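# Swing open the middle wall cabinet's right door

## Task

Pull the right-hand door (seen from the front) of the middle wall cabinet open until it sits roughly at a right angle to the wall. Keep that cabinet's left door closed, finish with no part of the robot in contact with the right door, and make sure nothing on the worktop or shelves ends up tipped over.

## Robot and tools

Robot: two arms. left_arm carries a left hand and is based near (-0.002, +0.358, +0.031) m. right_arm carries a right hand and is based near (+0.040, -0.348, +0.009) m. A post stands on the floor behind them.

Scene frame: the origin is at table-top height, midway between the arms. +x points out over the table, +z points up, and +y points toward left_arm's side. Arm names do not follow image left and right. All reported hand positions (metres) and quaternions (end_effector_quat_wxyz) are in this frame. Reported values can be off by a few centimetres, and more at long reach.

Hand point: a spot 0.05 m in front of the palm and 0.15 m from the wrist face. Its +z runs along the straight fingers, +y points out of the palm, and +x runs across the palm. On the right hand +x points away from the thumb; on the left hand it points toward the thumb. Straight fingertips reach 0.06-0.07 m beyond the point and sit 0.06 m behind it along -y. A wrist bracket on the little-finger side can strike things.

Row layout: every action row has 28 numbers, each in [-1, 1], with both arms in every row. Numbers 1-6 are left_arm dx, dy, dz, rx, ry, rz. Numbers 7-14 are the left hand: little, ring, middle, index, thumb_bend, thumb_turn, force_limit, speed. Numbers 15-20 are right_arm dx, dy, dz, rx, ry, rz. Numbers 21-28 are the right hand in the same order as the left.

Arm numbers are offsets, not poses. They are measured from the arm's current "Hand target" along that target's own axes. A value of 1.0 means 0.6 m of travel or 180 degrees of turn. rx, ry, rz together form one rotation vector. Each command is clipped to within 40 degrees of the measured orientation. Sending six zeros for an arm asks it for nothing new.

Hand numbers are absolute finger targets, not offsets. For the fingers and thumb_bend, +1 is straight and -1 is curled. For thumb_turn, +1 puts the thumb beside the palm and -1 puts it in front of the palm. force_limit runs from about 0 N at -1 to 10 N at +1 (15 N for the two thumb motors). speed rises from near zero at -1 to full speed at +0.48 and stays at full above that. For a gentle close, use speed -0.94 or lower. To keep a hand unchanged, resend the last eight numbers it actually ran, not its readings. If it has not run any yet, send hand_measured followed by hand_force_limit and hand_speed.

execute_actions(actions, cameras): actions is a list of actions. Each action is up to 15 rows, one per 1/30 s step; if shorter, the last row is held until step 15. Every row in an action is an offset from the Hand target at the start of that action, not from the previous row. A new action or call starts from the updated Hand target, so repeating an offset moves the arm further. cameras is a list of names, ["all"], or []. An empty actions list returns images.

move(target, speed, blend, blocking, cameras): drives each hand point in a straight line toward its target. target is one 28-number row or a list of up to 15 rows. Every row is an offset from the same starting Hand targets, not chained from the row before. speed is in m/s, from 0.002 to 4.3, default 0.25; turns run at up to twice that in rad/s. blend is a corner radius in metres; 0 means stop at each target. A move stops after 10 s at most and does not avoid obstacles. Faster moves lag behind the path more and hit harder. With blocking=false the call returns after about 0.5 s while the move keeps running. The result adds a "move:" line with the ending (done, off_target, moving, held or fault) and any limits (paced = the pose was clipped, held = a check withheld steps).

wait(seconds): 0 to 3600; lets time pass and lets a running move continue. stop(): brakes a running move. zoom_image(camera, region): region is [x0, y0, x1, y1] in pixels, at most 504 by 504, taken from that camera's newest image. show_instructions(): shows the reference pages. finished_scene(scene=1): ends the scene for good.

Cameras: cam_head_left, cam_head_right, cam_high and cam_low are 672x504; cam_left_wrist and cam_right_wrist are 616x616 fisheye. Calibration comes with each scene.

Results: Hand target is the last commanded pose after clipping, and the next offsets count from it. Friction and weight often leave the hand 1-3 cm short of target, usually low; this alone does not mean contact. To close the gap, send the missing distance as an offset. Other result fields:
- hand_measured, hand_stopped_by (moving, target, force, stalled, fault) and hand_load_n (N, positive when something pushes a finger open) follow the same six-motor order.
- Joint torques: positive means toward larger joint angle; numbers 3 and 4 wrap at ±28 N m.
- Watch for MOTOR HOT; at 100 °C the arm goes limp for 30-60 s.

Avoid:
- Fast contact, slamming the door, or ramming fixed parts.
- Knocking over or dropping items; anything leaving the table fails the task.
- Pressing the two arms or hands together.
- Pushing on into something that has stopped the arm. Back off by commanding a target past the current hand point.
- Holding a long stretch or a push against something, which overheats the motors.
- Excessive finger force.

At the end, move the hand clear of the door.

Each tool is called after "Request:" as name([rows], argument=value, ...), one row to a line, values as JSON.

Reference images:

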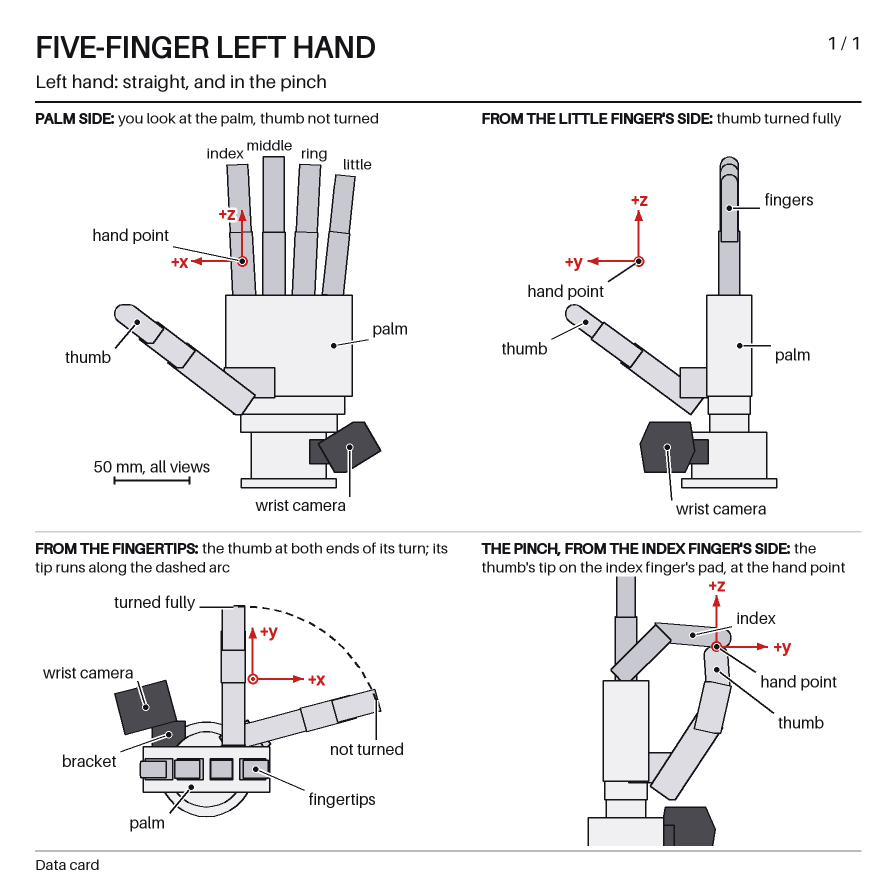

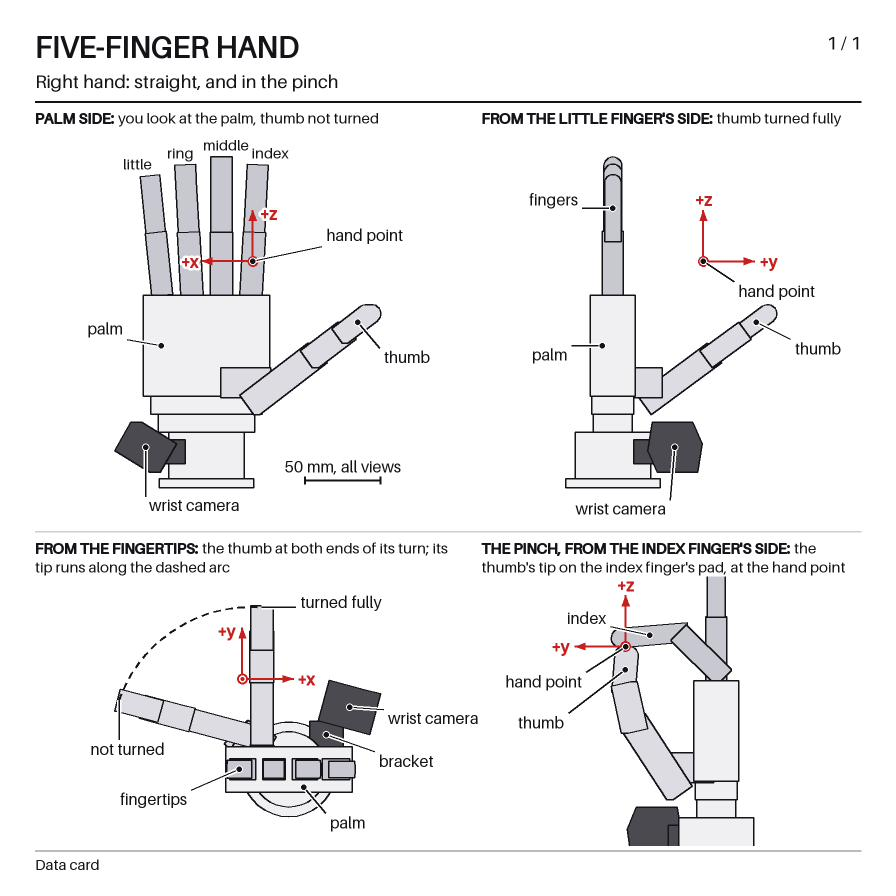

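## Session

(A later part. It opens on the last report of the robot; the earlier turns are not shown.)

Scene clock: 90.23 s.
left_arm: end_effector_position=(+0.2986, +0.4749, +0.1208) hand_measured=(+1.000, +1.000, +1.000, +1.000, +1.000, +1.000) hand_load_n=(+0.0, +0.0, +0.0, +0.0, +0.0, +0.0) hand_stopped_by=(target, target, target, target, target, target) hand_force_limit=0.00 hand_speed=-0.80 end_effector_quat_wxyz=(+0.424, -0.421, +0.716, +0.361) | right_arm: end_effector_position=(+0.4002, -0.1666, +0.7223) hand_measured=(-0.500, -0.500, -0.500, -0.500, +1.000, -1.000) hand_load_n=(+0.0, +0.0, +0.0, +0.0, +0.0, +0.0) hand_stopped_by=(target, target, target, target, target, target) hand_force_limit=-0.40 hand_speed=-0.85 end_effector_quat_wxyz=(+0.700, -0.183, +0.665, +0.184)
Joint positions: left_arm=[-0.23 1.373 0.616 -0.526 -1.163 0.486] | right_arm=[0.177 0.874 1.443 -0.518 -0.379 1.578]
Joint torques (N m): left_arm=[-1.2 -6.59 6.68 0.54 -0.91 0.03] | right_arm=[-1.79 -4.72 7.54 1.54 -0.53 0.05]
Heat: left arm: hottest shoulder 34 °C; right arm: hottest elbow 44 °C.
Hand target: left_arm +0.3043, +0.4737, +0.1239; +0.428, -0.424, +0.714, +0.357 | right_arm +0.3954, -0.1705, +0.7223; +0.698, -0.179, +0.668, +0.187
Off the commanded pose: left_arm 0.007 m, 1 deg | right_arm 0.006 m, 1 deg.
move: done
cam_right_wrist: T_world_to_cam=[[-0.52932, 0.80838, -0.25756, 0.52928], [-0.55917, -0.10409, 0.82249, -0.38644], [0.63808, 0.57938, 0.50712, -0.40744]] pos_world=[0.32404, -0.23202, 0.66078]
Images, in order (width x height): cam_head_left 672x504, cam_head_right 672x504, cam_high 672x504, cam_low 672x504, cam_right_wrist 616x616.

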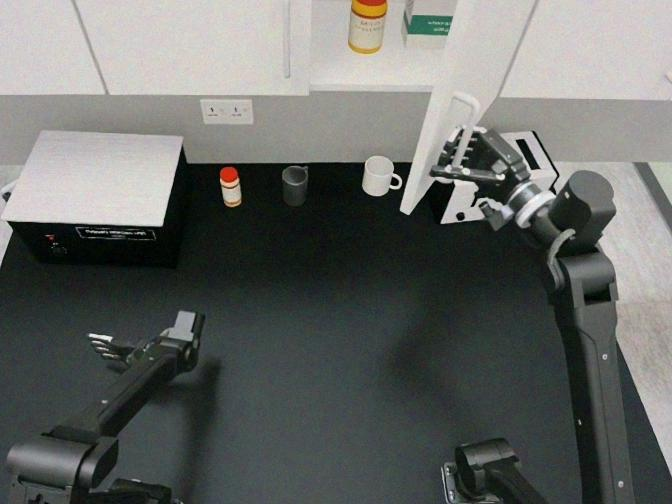

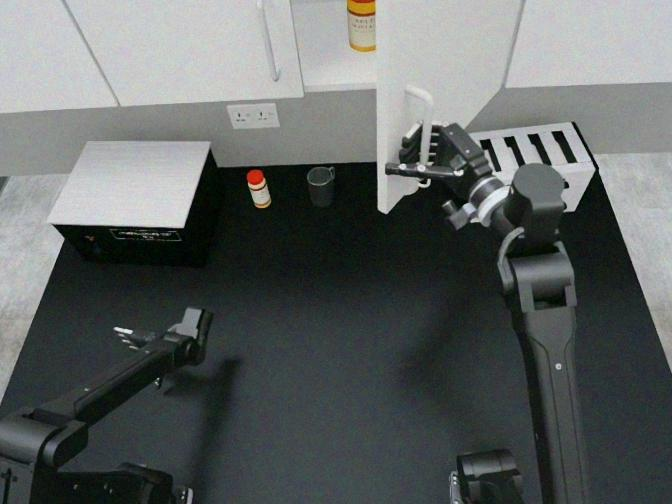

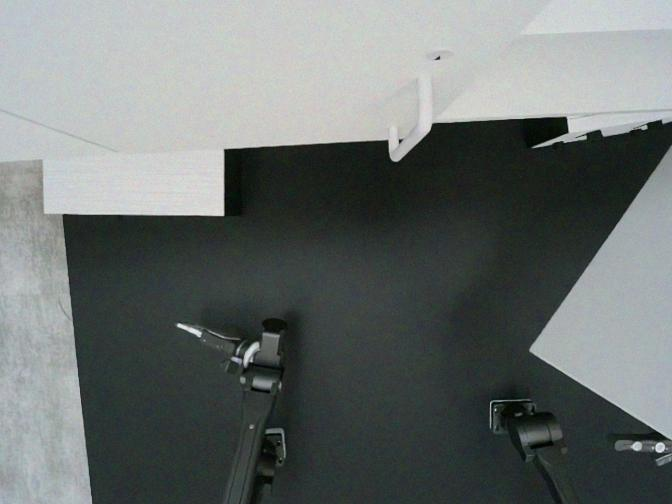

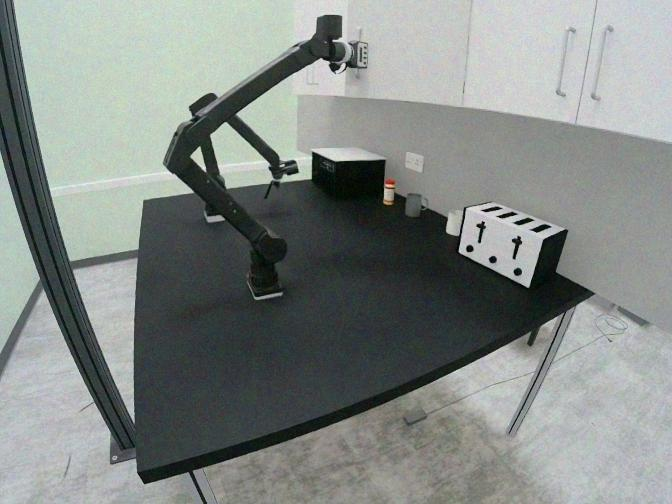

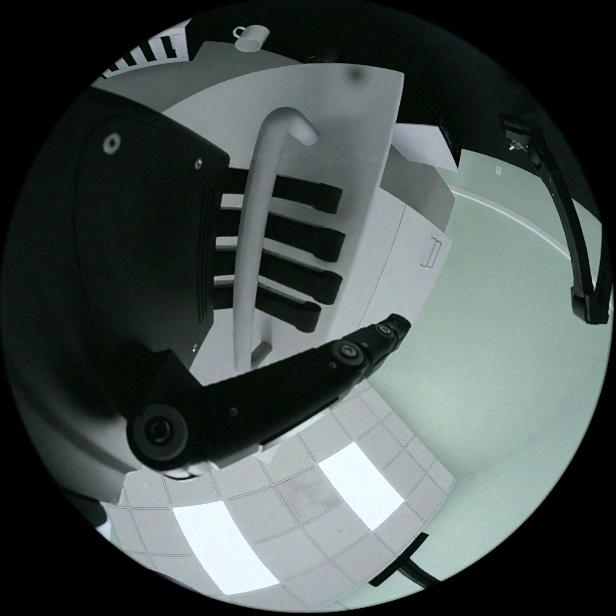

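Request:
move([
  [0,0,0,0,0,0,1,1,1,1,1,1,0,-0.8,-0.0043,-0.0538,-0.0948,-0.0333,0,0.0015,-0.5,-0.5,-0.5,-0.5,1,-1,-0.4,-0.85],
  [0,0,0,0,0,0,1,1,1,1,1,1,0,-0.8,-0.008,-0.1228,-0.1767,-0.0444,0,0.002,-0.5,-0.5,-0.5,-0.5,1,-1,-0.4,-0.85],
], speed=0.07, blend=0.02, cameras=["cam_high","cam_right_wrist","cam_head_left","cam_head_right","cam_low"])

Scene clock: 96.97 s.
left_arm: end_effector_position=(+0.2986, +0.4749, +0.1208) hand_measured=(+1.000, +1.000, +1.000, +1.000, +1.000, +1.000) hand_load_n=(+0.0, +0.0, +0.0, +0.0, +0.0, +0.0) hand_stopped_by=(target, target, target, target, target, target) hand_force_limit=0.00 hand_speed=-0.80 end_effector_quat_wxyz=(+0.424, -0.421, +0.716, +0.361) | right_arm: end_effector_position=(+0.3505, -0.2902, +0.7191) hand_measured=(-0.500, -0.500, -0.500, -0.500, +1.000, -1.000) hand_load_n=(+0.5, +0.0, +0.0, +0.5, +0.0, +0.0) hand_stopped_by=(target, target, target, target, target, target) hand_force_limit=-0.40 hand_speed=-0.85 end_effector_quat_wxyz=(+0.680, -0.220, +0.659, +0.233)
Joint positions: left_arm=[-0.23 1.373 0.616 -0.526 -1.163 0.486] | right_arm=[-0.471 0.857 1.424 -0.481 -1.153 1.656]
Joint torques (N m): left_arm=[-1.26 -6.59 6.68 0.53 -0.91 0.03] | right_arm=[-1.79 -4.07 6.94 2.14 -0.95 0.06]
Heat: left arm: hottest shoulder 34 °C; right arm: hottest elbow 43 °C.
Hand target: left_arm +0.3043, +0.4737, +0.1239; +0.428, -0.424, +0.714, +0.357 | right_arm +0.3403, -0.2872, +0.7222; +0.683, -0.225, +0.654, +0.235
Off the commanded pose: left_arm 0.007 m, 1 deg | right_arm 0.011 m, 1 deg.
move: off_target (right_arm)
cam_right_wrist: T_world_to_cam=[[-0.63382, 0.73614, -0.23742, 0.60338], [-0.52227, -0.1809, 0.83337, -0.46748], [0.57053, 0.65221, 0.49912, -0.25191]] pos_world=[0.28201, -0.36444, 0.65858]
Images, in order (width x height): cam_head_left 672x504, cam_head_right 672x504, cam_high 672x504, cam_low 672x504, cam_right_wrist 616x616.

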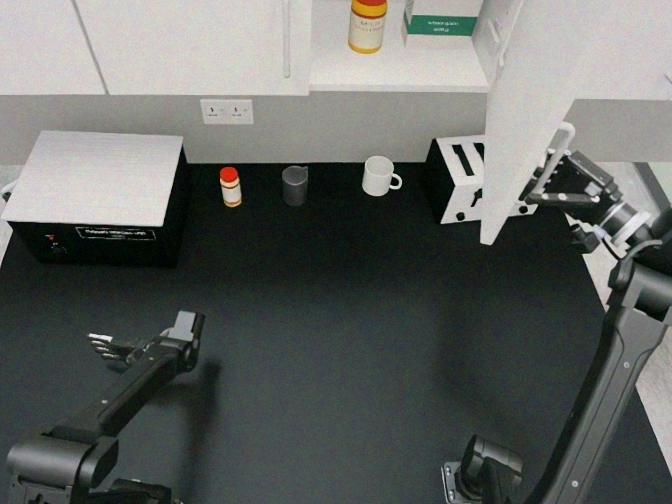

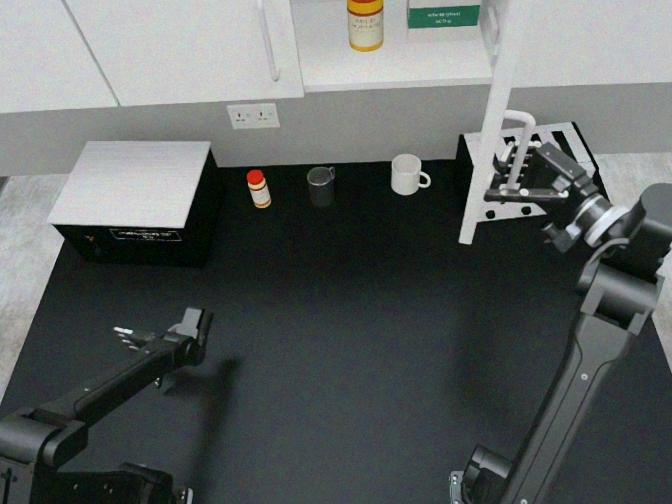

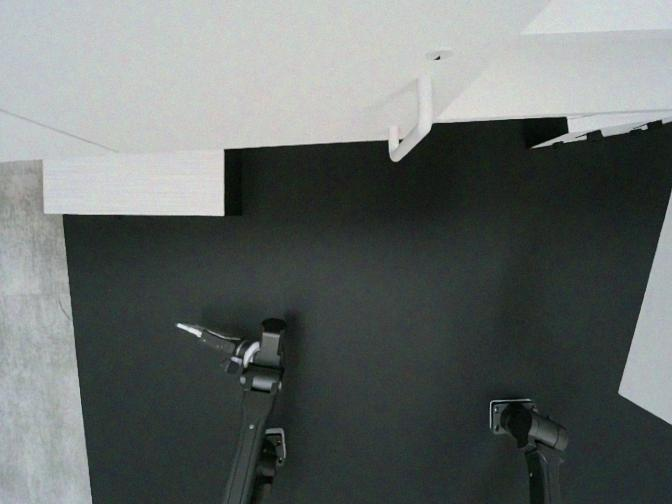

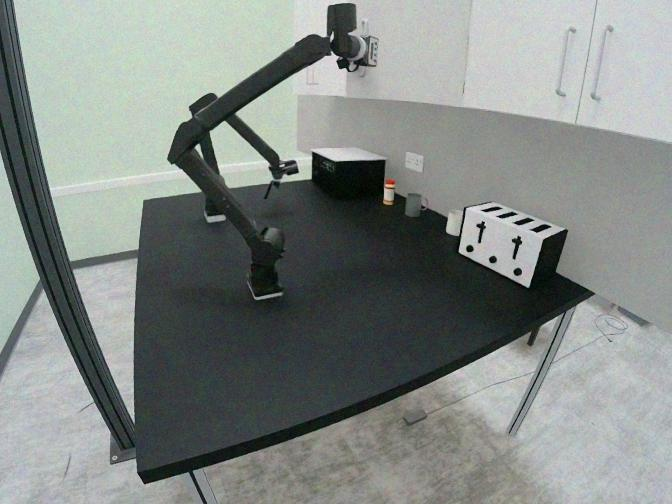

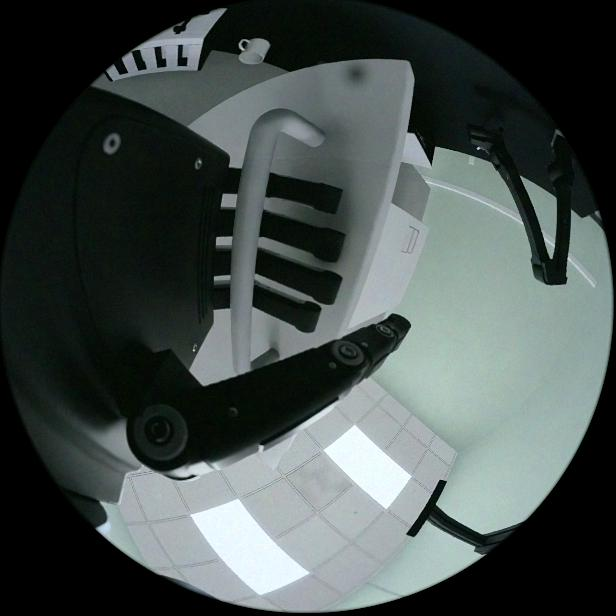

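Request:
move(target=[0,0,0,0,0,0,1,1,1,1,1,1,0,-0.8,-0.0028,-0.0773,-0.062,0.0111,0,-0.0005,-0.65,-0.65,-0.65,-0.65,1,-1,-0.4,-0.9], speed=0.06, cameras=["cam_high","cam_right_wrist","cam_head_left","cam_head_right"])

Scene clock: 100.63 s.
left_arm: end_effector_position=(+0.2986, +0.4749, +0.1208) hand_measured=(+1.000, +1.000, +1.000, +1.000, +1.000, +1.000) hand_load_n=(+0.0, +0.0, +0.0, +0.0, +0.0, +0.0) hand_stopped_by=(target, target, target, target, target, target) hand_force_limit=0.00 hand_speed=-0.80 end_effector_quat_wxyz=(+0.424, -0.421, +0.716, +0.361) | right_arm: end_effector_position=(+0.3490, -0.3493, +0.7183) hand_measured=(-0.650, -0.650, -0.650, -0.650, +1.000, -1.000) hand_load_n=(+0.5, +0.0, +0.0, +0.5, -0.5, +0.0) hand_stopped_by=(target, target, target, target, target, target) hand_force_limit=-0.40 hand_speed=-0.90 end_effector_quat_wxyz=(+0.683, -0.207, +0.662, +0.229)
Joint positions: left_arm=[-0.23 1.373 0.616 -0.526 -1.163 0.486] | right_arm=[-0.68 0.909 1.422 -0.354 -1.334 1.746]
Joint torques (N m): left_arm=[-1.2 -6.59 6.68 0.54 -0.91 0.02] | right_arm=[-2.14 -4.78 7.41 2.22 -0.76 0.05]
Heat: left arm: hottest shoulder 34 °C; right arm: hottest elbow 43 °C.
Hand target: left_arm +0.3043, +0.4737, +0.1239; +0.428, -0.424, +0.714, +0.357 | right_arm +0.3396, -0.3467, +0.7222; +0.687, -0.213, +0.658, +0.223
Off the commanded pose: left_arm 0.007 m, 1 deg | right_arm 0.011 m, 1 deg.
move: off_target (right_arm)
cam_right_wrist: T_world_to_cam=[[-0.61544, 0.75511, -0.22592, 0.63759], [-0.5229, -0.17669, 0.83388, -0.47697], [0.58975, 0.63134, 0.50359, -0.22927]] pos_world=[0.2782, -0.42098, 0.65724]
Images, in order (width x height): cam_head_left 672x504, cam_head_right 672x504, cam_high 672x504, cam_right_wrist 616x616.

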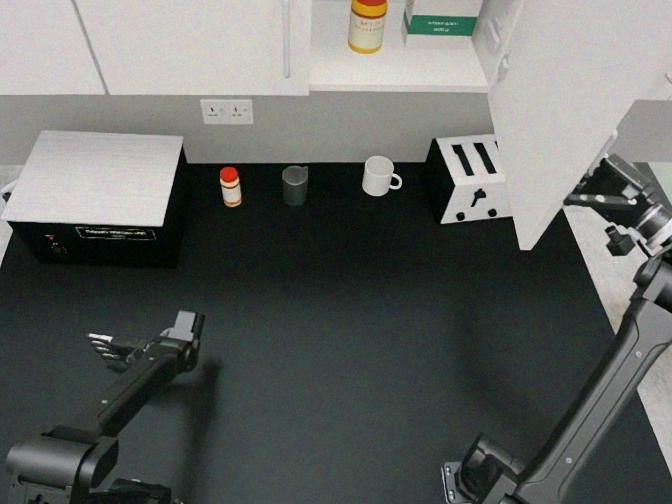

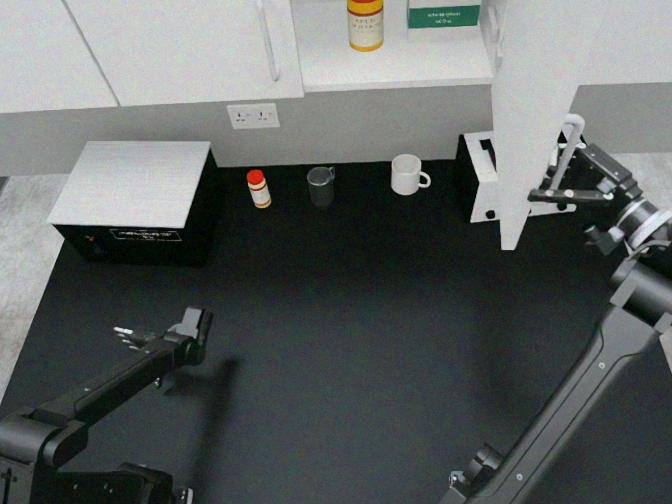

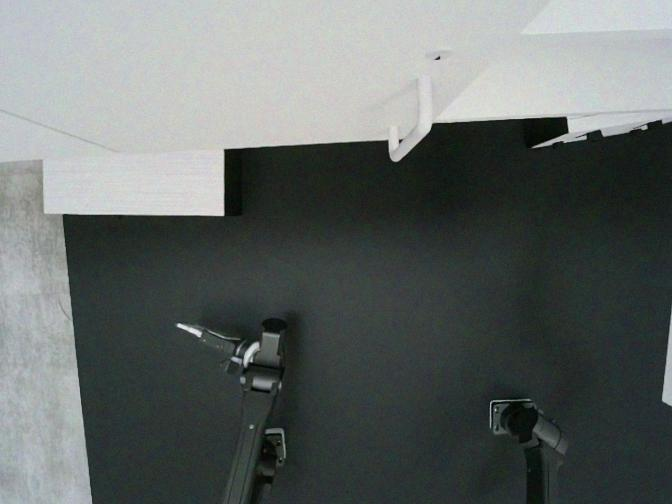

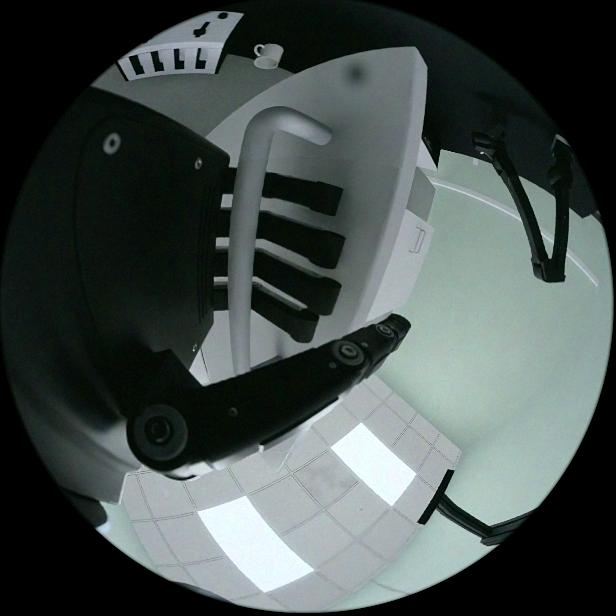

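Request:
move(target=[0,0,0,0,0,0,1,1,1,1,1,1,0,-0.8,-0.0025,-0.0903,-0.0523,0.0333,0,-0.0015,-0.75,-0.75,-0.75,-0.75,1,-1,-0.4,-0.9], speed=0.06, cameras=["cam_high","cam_right_wrist","cam_head_left","cam_head_right"])

Scene clock: 103.60 s.
left_arm: end_effector_position=(+0.2986, +0.4749, +0.1208) hand_measured=(+1.000, +1.000, +1.000, +1.000, +1.000, +1.000) hand_load_n=(+0.0, +0.0, +0.0, +0.0, +0.0, +0.0) hand_stopped_by=(target, target, target, target, target, target) hand_force_limit=0.00 hand_speed=-0.80 end_effector_quat_wxyz=(+0.424, -0.421, +0.716, +0.361) | right_arm: end_effector_position=(+0.3582, -0.4044, +0.7145) hand_measured=(-0.750, -0.750, -0.750, -0.750, +1.000, -1.000) hand_load_n=(+0.5, +0.0, +0.5, +2.0, +0.0, +0.0) hand_stopped_by=(target, target, target, target, target, target) hand_force_limit=-0.40 hand_speed=-0.90 end_effector_quat_wxyz=(+0.692, -0.175, +0.670, +0.205)
Joint positions: left_arm=[-0.23 1.373 0.616 -0.526 -1.163 0.486] | right_arm=[-0.81 0.965 1.422 -0.239 -1.381 1.817]
Joint torques (N m): left_arm=[-1.2 -6.53 6.68 0.54 -0.9 0.02] | right_arm=[-4.42 -5.71 8.68 1.73 -0.93 -0.02]
Heat: left arm: hottest shoulder 34 °C; right arm: hottest elbow 43 °C.
Hand target: left_arm +0.3043, +0.4737, +0.1239; +0.428, -0.424, +0.714, +0.357 | right_arm +0.3459, -0.4090, +0.7223; +0.698, -0.179, +0.668, +0.187
Off the commanded pose: left_arm 0.007 m, 1 deg | right_arm 0.015 m, 2 deg.
move: off_target (right_arm)
cam_right_wrist: T_world_to_cam=[[-0.55287, 0.80521, -0.2144, 0.67361], [-0.53285, -0.14383, 0.83389, -0.4619], [0.64062, 0.57528, 0.50858, -0.24247]] pos_world=[0.28162, -0.46934, 0.65291]
Images, in order (width x height): cam_head_left 672x504, cam_head_right 672x504, cam_high 672x504, cam_right_wrist 616x616.

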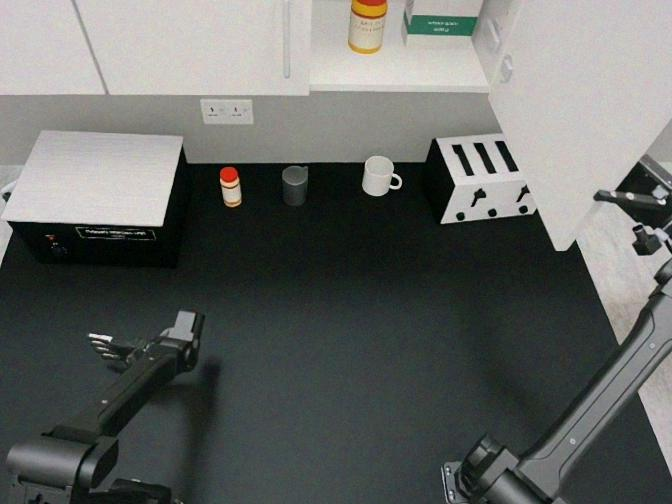

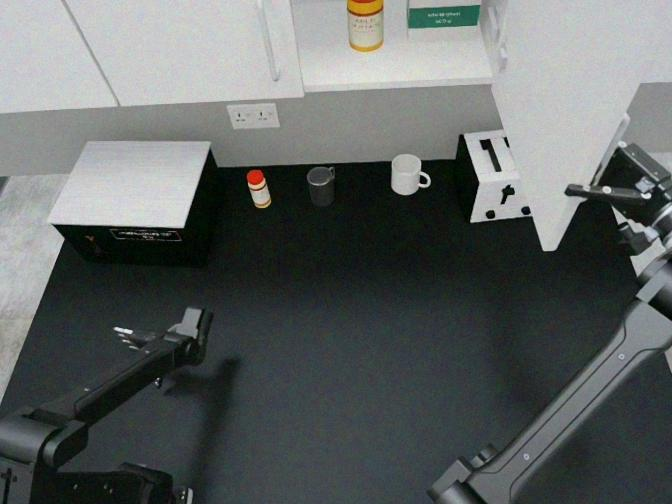

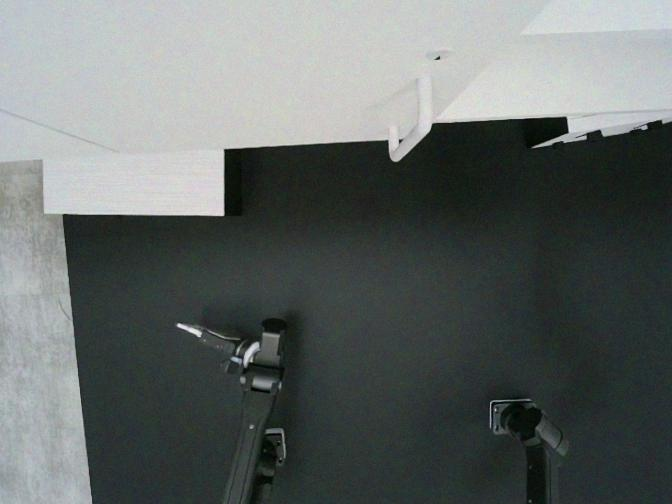

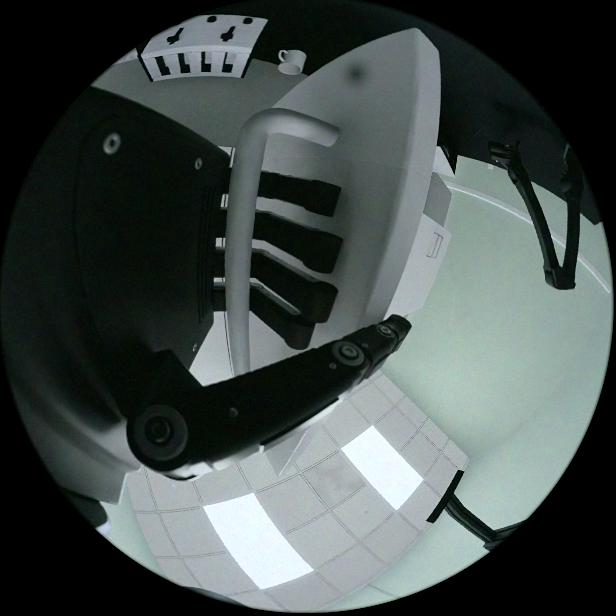

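Request:
zoom_image(camera="cam_head_left", region=[470, 60, 670, 270])

Request:
zoom_image(camera="cam_head_right", region=[470, 60, 670, 270])

Scaled by 2.400 from the camera's image (finer frame: 960x720).

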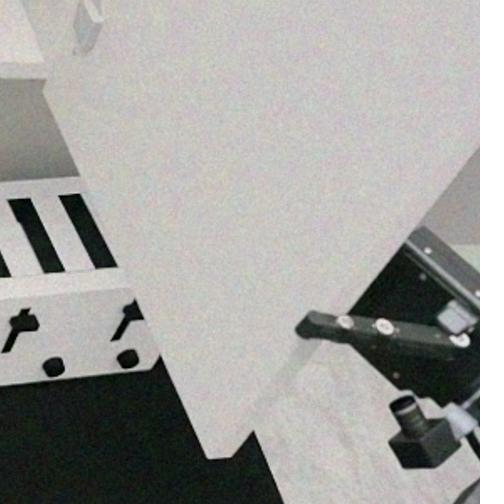

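Scaled by 2.400 from the camera's image (finer frame: 960x720).

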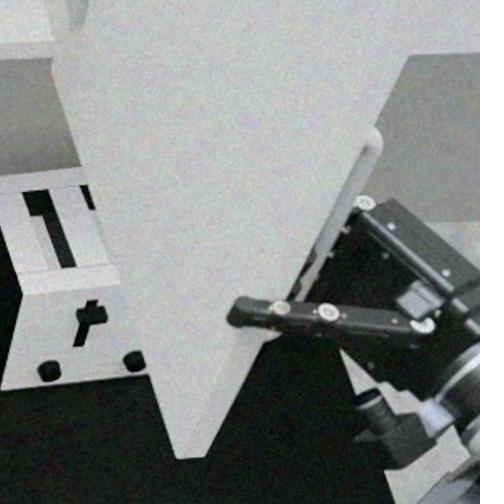

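Request:
move(target=[0,0,0,0,0,0,1,1,1,1,1,1,0,-0.8,0.0028,-0.021,0.0629,0,0,0,-0.7,-0.7,-0.7,-0.7,1,-1,-0.4,-0.85], speed=0.04, cameras=["cam_right_wrist","cam_head_left","cam_head_right"])

Request:
zoom_image(camera="cam_head_right", region=[470, 60, 670, 270])

Request:
zoom_image(camera="cam_right_wrist", region=[180, 80, 460, 360])

Scene clock: 111.73 s.
left_arm: end_effector_position=(+0.2986, +0.4749, +0.1208) hand_measured=(+1.000, +1.000, +1.000, +1.000, +1.000, +1.000) hand_load_n=(+0.0, +0.0, +0.0, +0.0, +0.0, +0.0) hand_stopped_by=(target, target, target, target, target, target) hand_force_limit=0.00 hand_speed=-0.80 end_effector_quat_wxyz=(+0.424, -0.421, +0.716, +0.361) | right_arm: end_effector_position=(+0.3640, -0.3884, +0.7164) hand_measured=(-0.700, -0.700, -0.700, -0.700, +1.000, -1.000) hand_load_n=(+0.0, +0.0, +0.0, +0.0, +1.0, -0.5) hand_stopped_by=(target, target, target, target, target, target) hand_force_limit=-0.40 hand_speed=-0.85 end_effector_quat_wxyz=(+0.697, -0.197, +0.663, +0.188)
Joint positions: left_arm=[-0.23 1.373 0.616 -0.526 -1.163 0.486] | right_arm=[-0.756 0.963 1.442 -0.293 -1.336 1.727]
Joint torques (N m): left_arm=[-1.2 -6.53 6.67 0.54 -0.9 0.02] | right_arm=[0.67 -0.44 10.04 0.66 2.05 -0.09]
Heat: left arm: hottest shoulder 34 °C; right arm: hottest elbow 43 °C.
Hand target: left_arm +0.3043, +0.4737, +0.1239; +0.428, -0.424, +0.714, +0.357 | right_arm +0.3850, -0.4010, +0.7222; +0.698, -0.179, +0.668, +0.187
Off the commanded pose: left_arm 0.007 m, 1 deg | right_arm 0.025 m, 2 deg.
move: off_target (right_arm)
cam_right_wrist: T_world_to_cam=[[-0.55003, 0.79009, -0.27059, 0.69774], [-0.55875, -0.10734, 0.82236, -0.42625], [0.6207, 0.60352, 0.50051, -0.23236]] pos_world=[0.28984, -0.4568, 0.65563]
Images, in order (width x height): cam_head_left 672x504, cam_head_right 672x504, cam_right_wrist 616x616.

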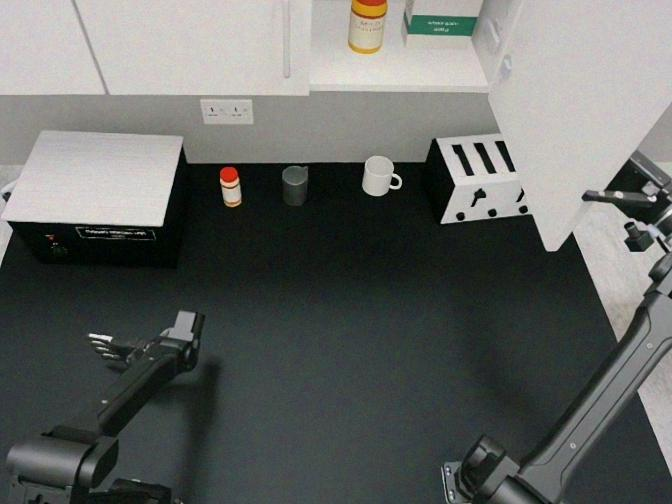

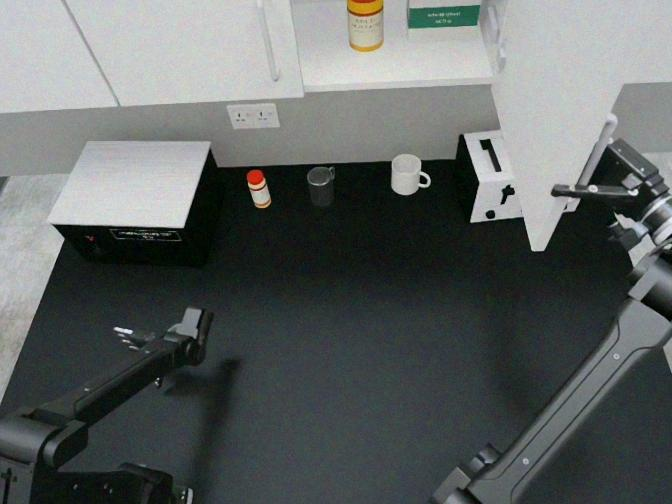

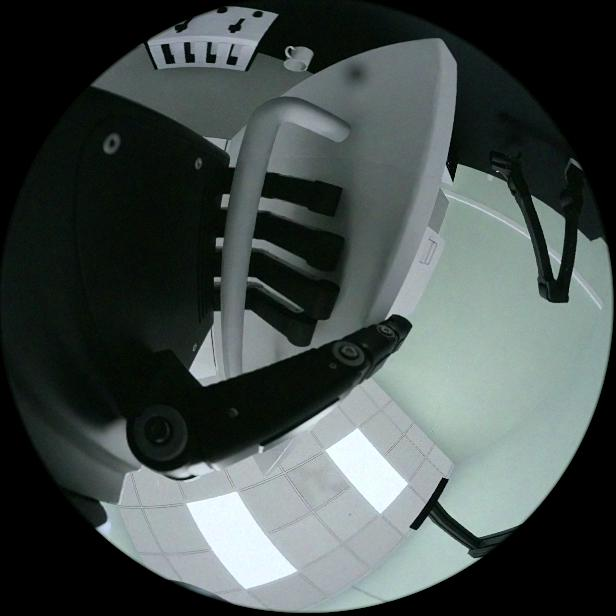

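Scaled by 2.400 from the camera's image (finer frame: 960x720).

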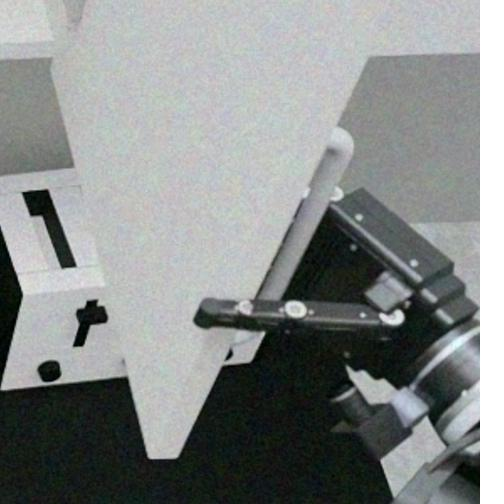

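Scaled by 1.800 from the camera's image (finer frame: 880x880).

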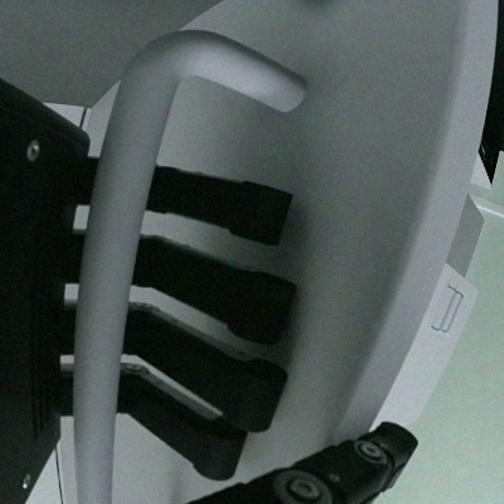

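Request:
move([
  [0,0,0,0,0,0,1,1,1,1,1,1,0,-0.8,-0.0023,0.0232,-0.05,0,0,0,-0.7,-0.7,-0.7,-0.7,1,-1,-0.4,-0.8],
  [0,0,0,0,0,0,1,1,1,1,1,1,0,-0.8,-0.0023,0.0232,-0.05,0,0,0,-0.7,-0.7,-0.7,-0.7,1,1,-0.4,-0.5],
], speed=0.04, cameras=["cam_right_wrist","cam_head_left","cam_head_right"])

Request:
zoom_image(camera="cam_head_right", region=[470, 60, 670, 270])

Request:
zoom_image(camera="cam_right_wrist", region=[180, 80, 460, 360])

Scene clock: 117.60 s.
left_arm: end_effector_position=(+0.2986, +0.4749, +0.1208) hand_measured=(+1.000, +1.000, +1.000, +1.000, +1.000, +1.000) hand_load_n=(+0.0, +0.0, -0.5, +0.0, +0.0, +0.0) hand_stopped_by=(target, target, target, target, target, target) hand_force_limit=0.00 hand_speed=-0.80 end_effector_quat_wxyz=(+0.424, -0.421, +0.716, +0.361) | right_arm: end_effector_position=(+0.3560, -0.3983, +0.7154) hand_measured=(-0.700, -0.700, -0.700, -0.698, +1.000, -0.014) hand_load_n=(+0.0, +0.0, +1.0, +7.5, +2.0, -17.0) hand_stopped_by=(target, target, target, target, target, moving) hand_force_limit=-0.40 hand_speed=-0.50 end_effector_quat_wxyz=(+0.699, -0.206, +0.661, +0.177)
Joint positions: left_arm=[-0.23 1.373 0.616 -0.526 -1.163 0.486] | right_arm=[-0.803 0.966 1.442 -0.262 -1.379 1.727]
Joint torques (N m): left_arm=[-1.2 -6.53 6.69 0.54 -0.9 0.02] | right_arm=[-3.14 -5.19 8.09 0.81 0.11 0.41]
Heat: left arm: hottest shoulder 34 °C; right arm: hottest elbow 43 °C.
Hand target: left_arm +0.3043, +0.4737, +0.1239; +0.428, -0.424, +0.714, +0.357 | right_arm +0.3521, -0.4041, +0.7223; +0.698, -0.179, +0.668, +0.187
Off the commanded pose: left_arm 0.007 m, 1 deg | right_arm 0.010 m, 3 deg.
move: off_target (right_arm)
cam_right_wrist: T_world_to_cam=[[-0.5426, 0.78566, -0.29719, 0.71552], [-0.56927, -0.08378, 0.81787, -0.41454], [0.61767, 0.61295, 0.49272, -0.21049]] pos_world=[0.28226, -0.46786, 0.6554]
Images, in order (width x height): cam_head_left 672x504, cam_head_right 672x504, cam_right_wrist 616x616.

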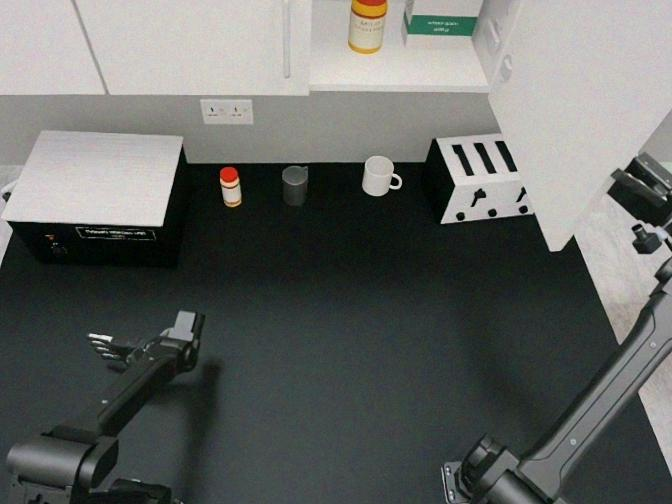

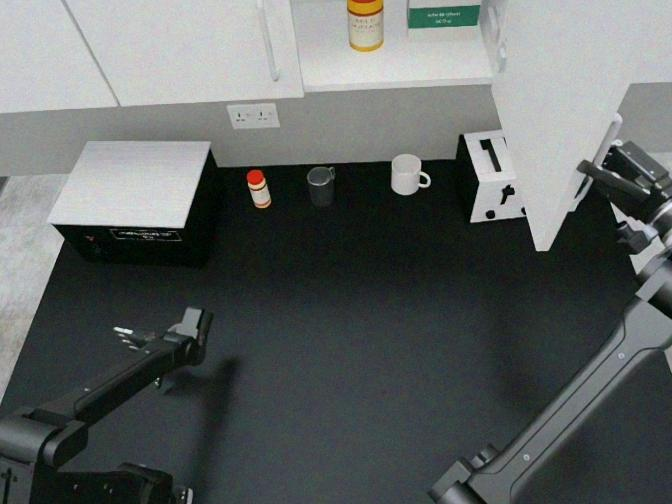

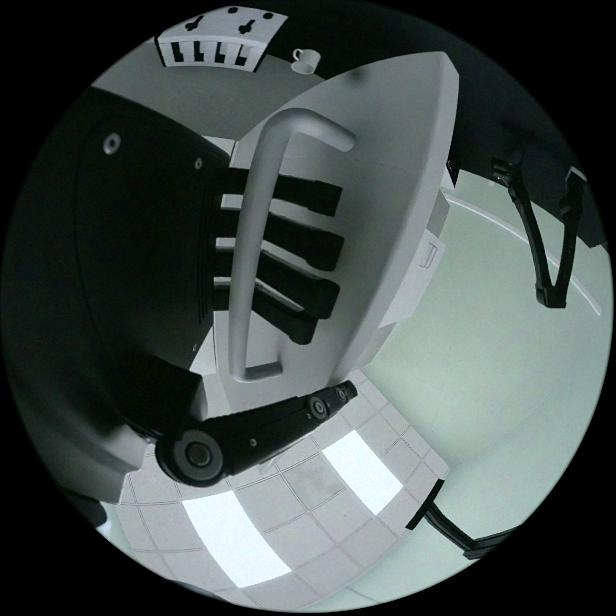

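Scaled by 2.400 from the camera's image (finer frame: 960x720).

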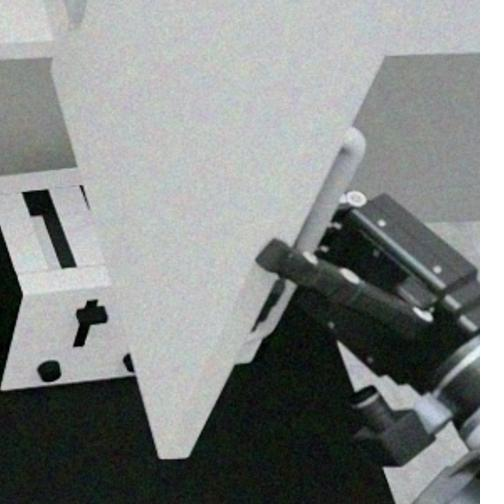

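Scaled by 1.800 from the camera's image (finer frame: 880x880).

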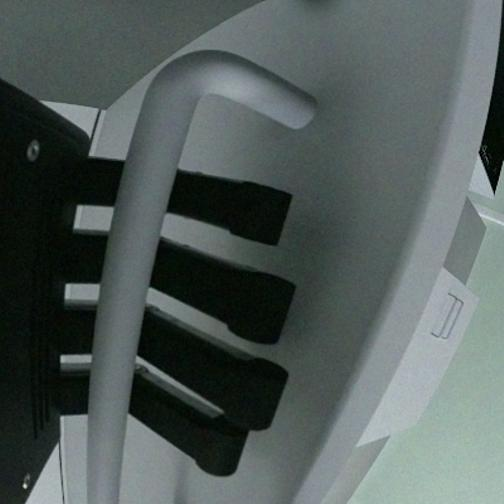

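Request:
move(target=[0,0,0,0,0,0,1,1,1,1,1,1,0,-0.8,0,0,0,0,0,0,-0.7,-0.7,-0.7,-0.7,1,-0.9,-0.4,-0.5], speed=0.04, cameras=[])

Scene clock: 126.60 s.
left_arm: end_effector_position=(+0.2986, +0.4749, +0.1208) hand_measured=(+1.000, +1.000, +1.000, +1.000, +1.000, +1.000) hand_load_n=(+0.0, +0.0, +0.0, +0.0, +0.0, +0.0) hand_stopped_by=(target, target, target, target, target, target) hand_force_limit=0.00 hand_speed=-0.80 end_effector_quat_wxyz=(+0.424, -0.421, +0.716, +0.361) | right_arm: end_effector_position=(+0.3573, -0.4003, +0.7191) hand_measured=(-0.700, -0.700, -0.700, -0.700, +1.000, -0.900) hand_load_n=(+0.0, +0.0, +0.0, +1.0, +0.0, -0.5) hand_stopped_by=(target, target, target, target, target, target) hand_force_limit=-0.40 hand_speed=-0.50 end_effector_quat_wxyz=(+0.694, -0.185, +0.668, +0.197)
Joint positions: left_arm=[-0.23 1.373 0.616 -0.526 -1.163 0.486] | right_arm=[-0.803 0.967 1.442 -0.262 -1.377 1.787]
Joint torques (N m): left_arm=[-1.2 -6.59 6.68 0.54 -0.9 0.02] | right_arm=[-2.9 -5.25 7.69 1.5 0.03 0]
Heat: left arm: hottest shoulder 34 °C; right arm: hottest elbow 42 °C.
Hand target: left_arm +0.3043, +0.4737, +0.1239; +0.428, -0.424, +0.714, +0.357 | right_arm +0.3519, -0.4039, +0.7223; +0.698, -0.179, +0.668, +0.187
Off the commanded pose: left_arm 0.007 m, 1 deg | right_arm 0.007 m, 1 deg.
move: done

Request:
move(target=[0,0,0,0,0,0,1,1,1,1,1,1,0,-0.8,0.0018,0.0807,0.04,-0.0444,0,0.002,-0.7,-0.7,-0.7,-0.7,1,-0.9,-0.4,-0.5], speed=0.05, cameras=["cam_right_wrist","cam_head_left","cam_head_right"])

Request:
zoom_image(camera="cam_head_right", region=[470, 60, 670, 270])

Scene clock: 129.70 s.
left_arm: end_effector_position=(+0.2986, +0.4749, +0.1208) hand_measured=(+1.000, +1.000, +1.000, +1.000, +1.000, +1.000) hand_load_n=(+0.0, +0.0, -0.5, +0.0, +0.0, +0.0) hand_stopped_by=(target, target, target, target, target, target) hand_force_limit=0.00 hand_speed=-0.80 end_effector_quat_wxyz=(+0.424, -0.421, +0.716, +0.361) | right_arm: end_effector_position=(+0.3511, -0.3572, +0.7230) hand_measured=(-0.700, -0.700, -0.700, -0.700, +1.000, -0.900) hand_load_n=(+0.0, +0.0, +0.0, +0.0, +0.0, +0.0) hand_stopped_by=(target, target, target, target, target, target) hand_force_limit=-0.40 hand_speed=-0.50 end_effector_quat_wxyz=(+0.687, -0.225, +0.653, +0.227)
Joint positions: left_arm=[-0.23 1.373 0.616 -0.526 -1.163 0.486] | right_arm=[-0.696 0.94 1.437 -0.262 -1.372 1.788]
Joint torques (N m): left_arm=[-1.2 -6.59 6.68 0.54 -0.9 0.02] | right_arm=[0.26 -5.07 7.01 0.79 0.15 -0.03]
Heat: left arm: hottest shoulder 34 °C; right arm: hottest elbow 42 °C.
Hand target: left_arm +0.3043, +0.4737, +0.1239; +0.428, -0.424, +0.714, +0.357 | right_arm +0.3486, -0.3501, +0.7223; +0.683, -0.225, +0.654, +0.235
Off the commanded pose: left_arm 0.007 m, 1 deg | right_arm 0.008 m, 1 deg.
move: done
cam_right_wrist: T_world_to_cam=[[-0.62633, 0.7356, -0.25808, 0.66614], [-0.54063, -0.17136, 0.82362, -0.46572], [0.56163, 0.65539, 0.50502, -0.21049]] pos_world=[0.28366, -0.43187, 0.66179]
Images, in order (width x height): cam_head_left 672x504, cam_head_right 672x504, cam_right_wrist 616x616.

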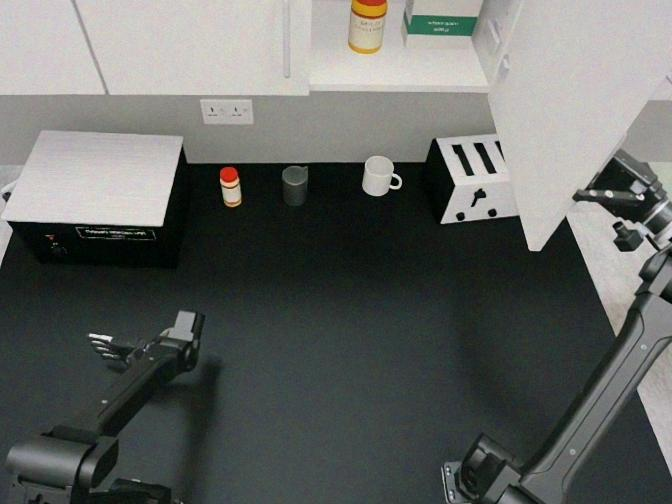

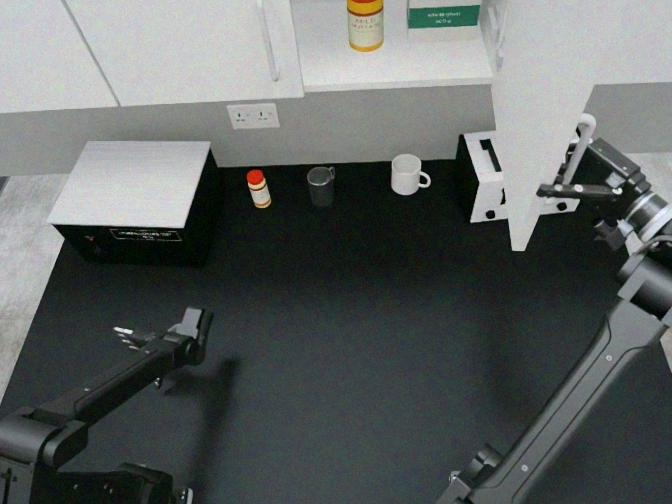

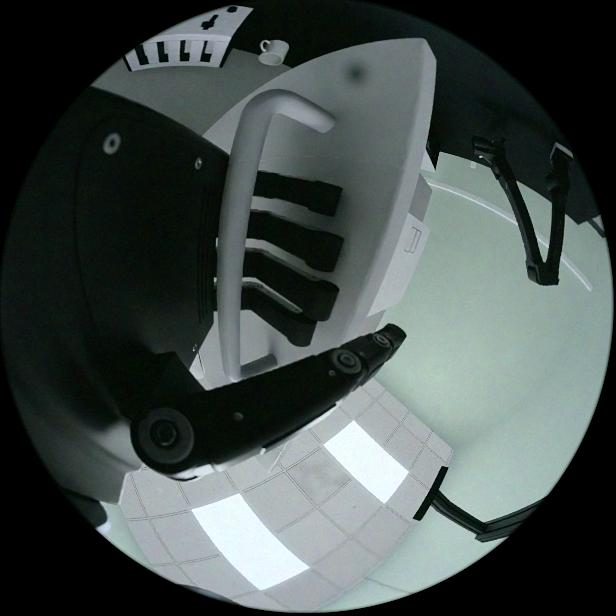

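Scaled by 2.400 from the camera's image (finer frame: 960x720).

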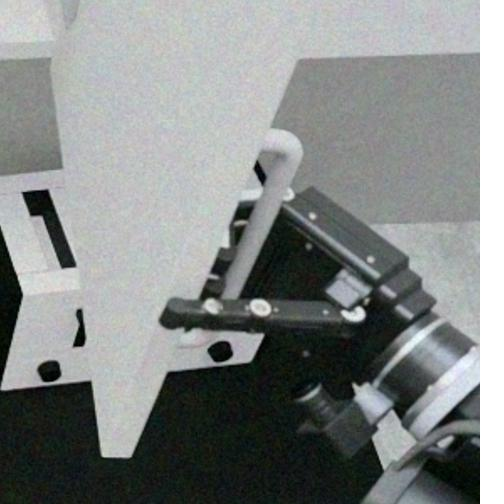

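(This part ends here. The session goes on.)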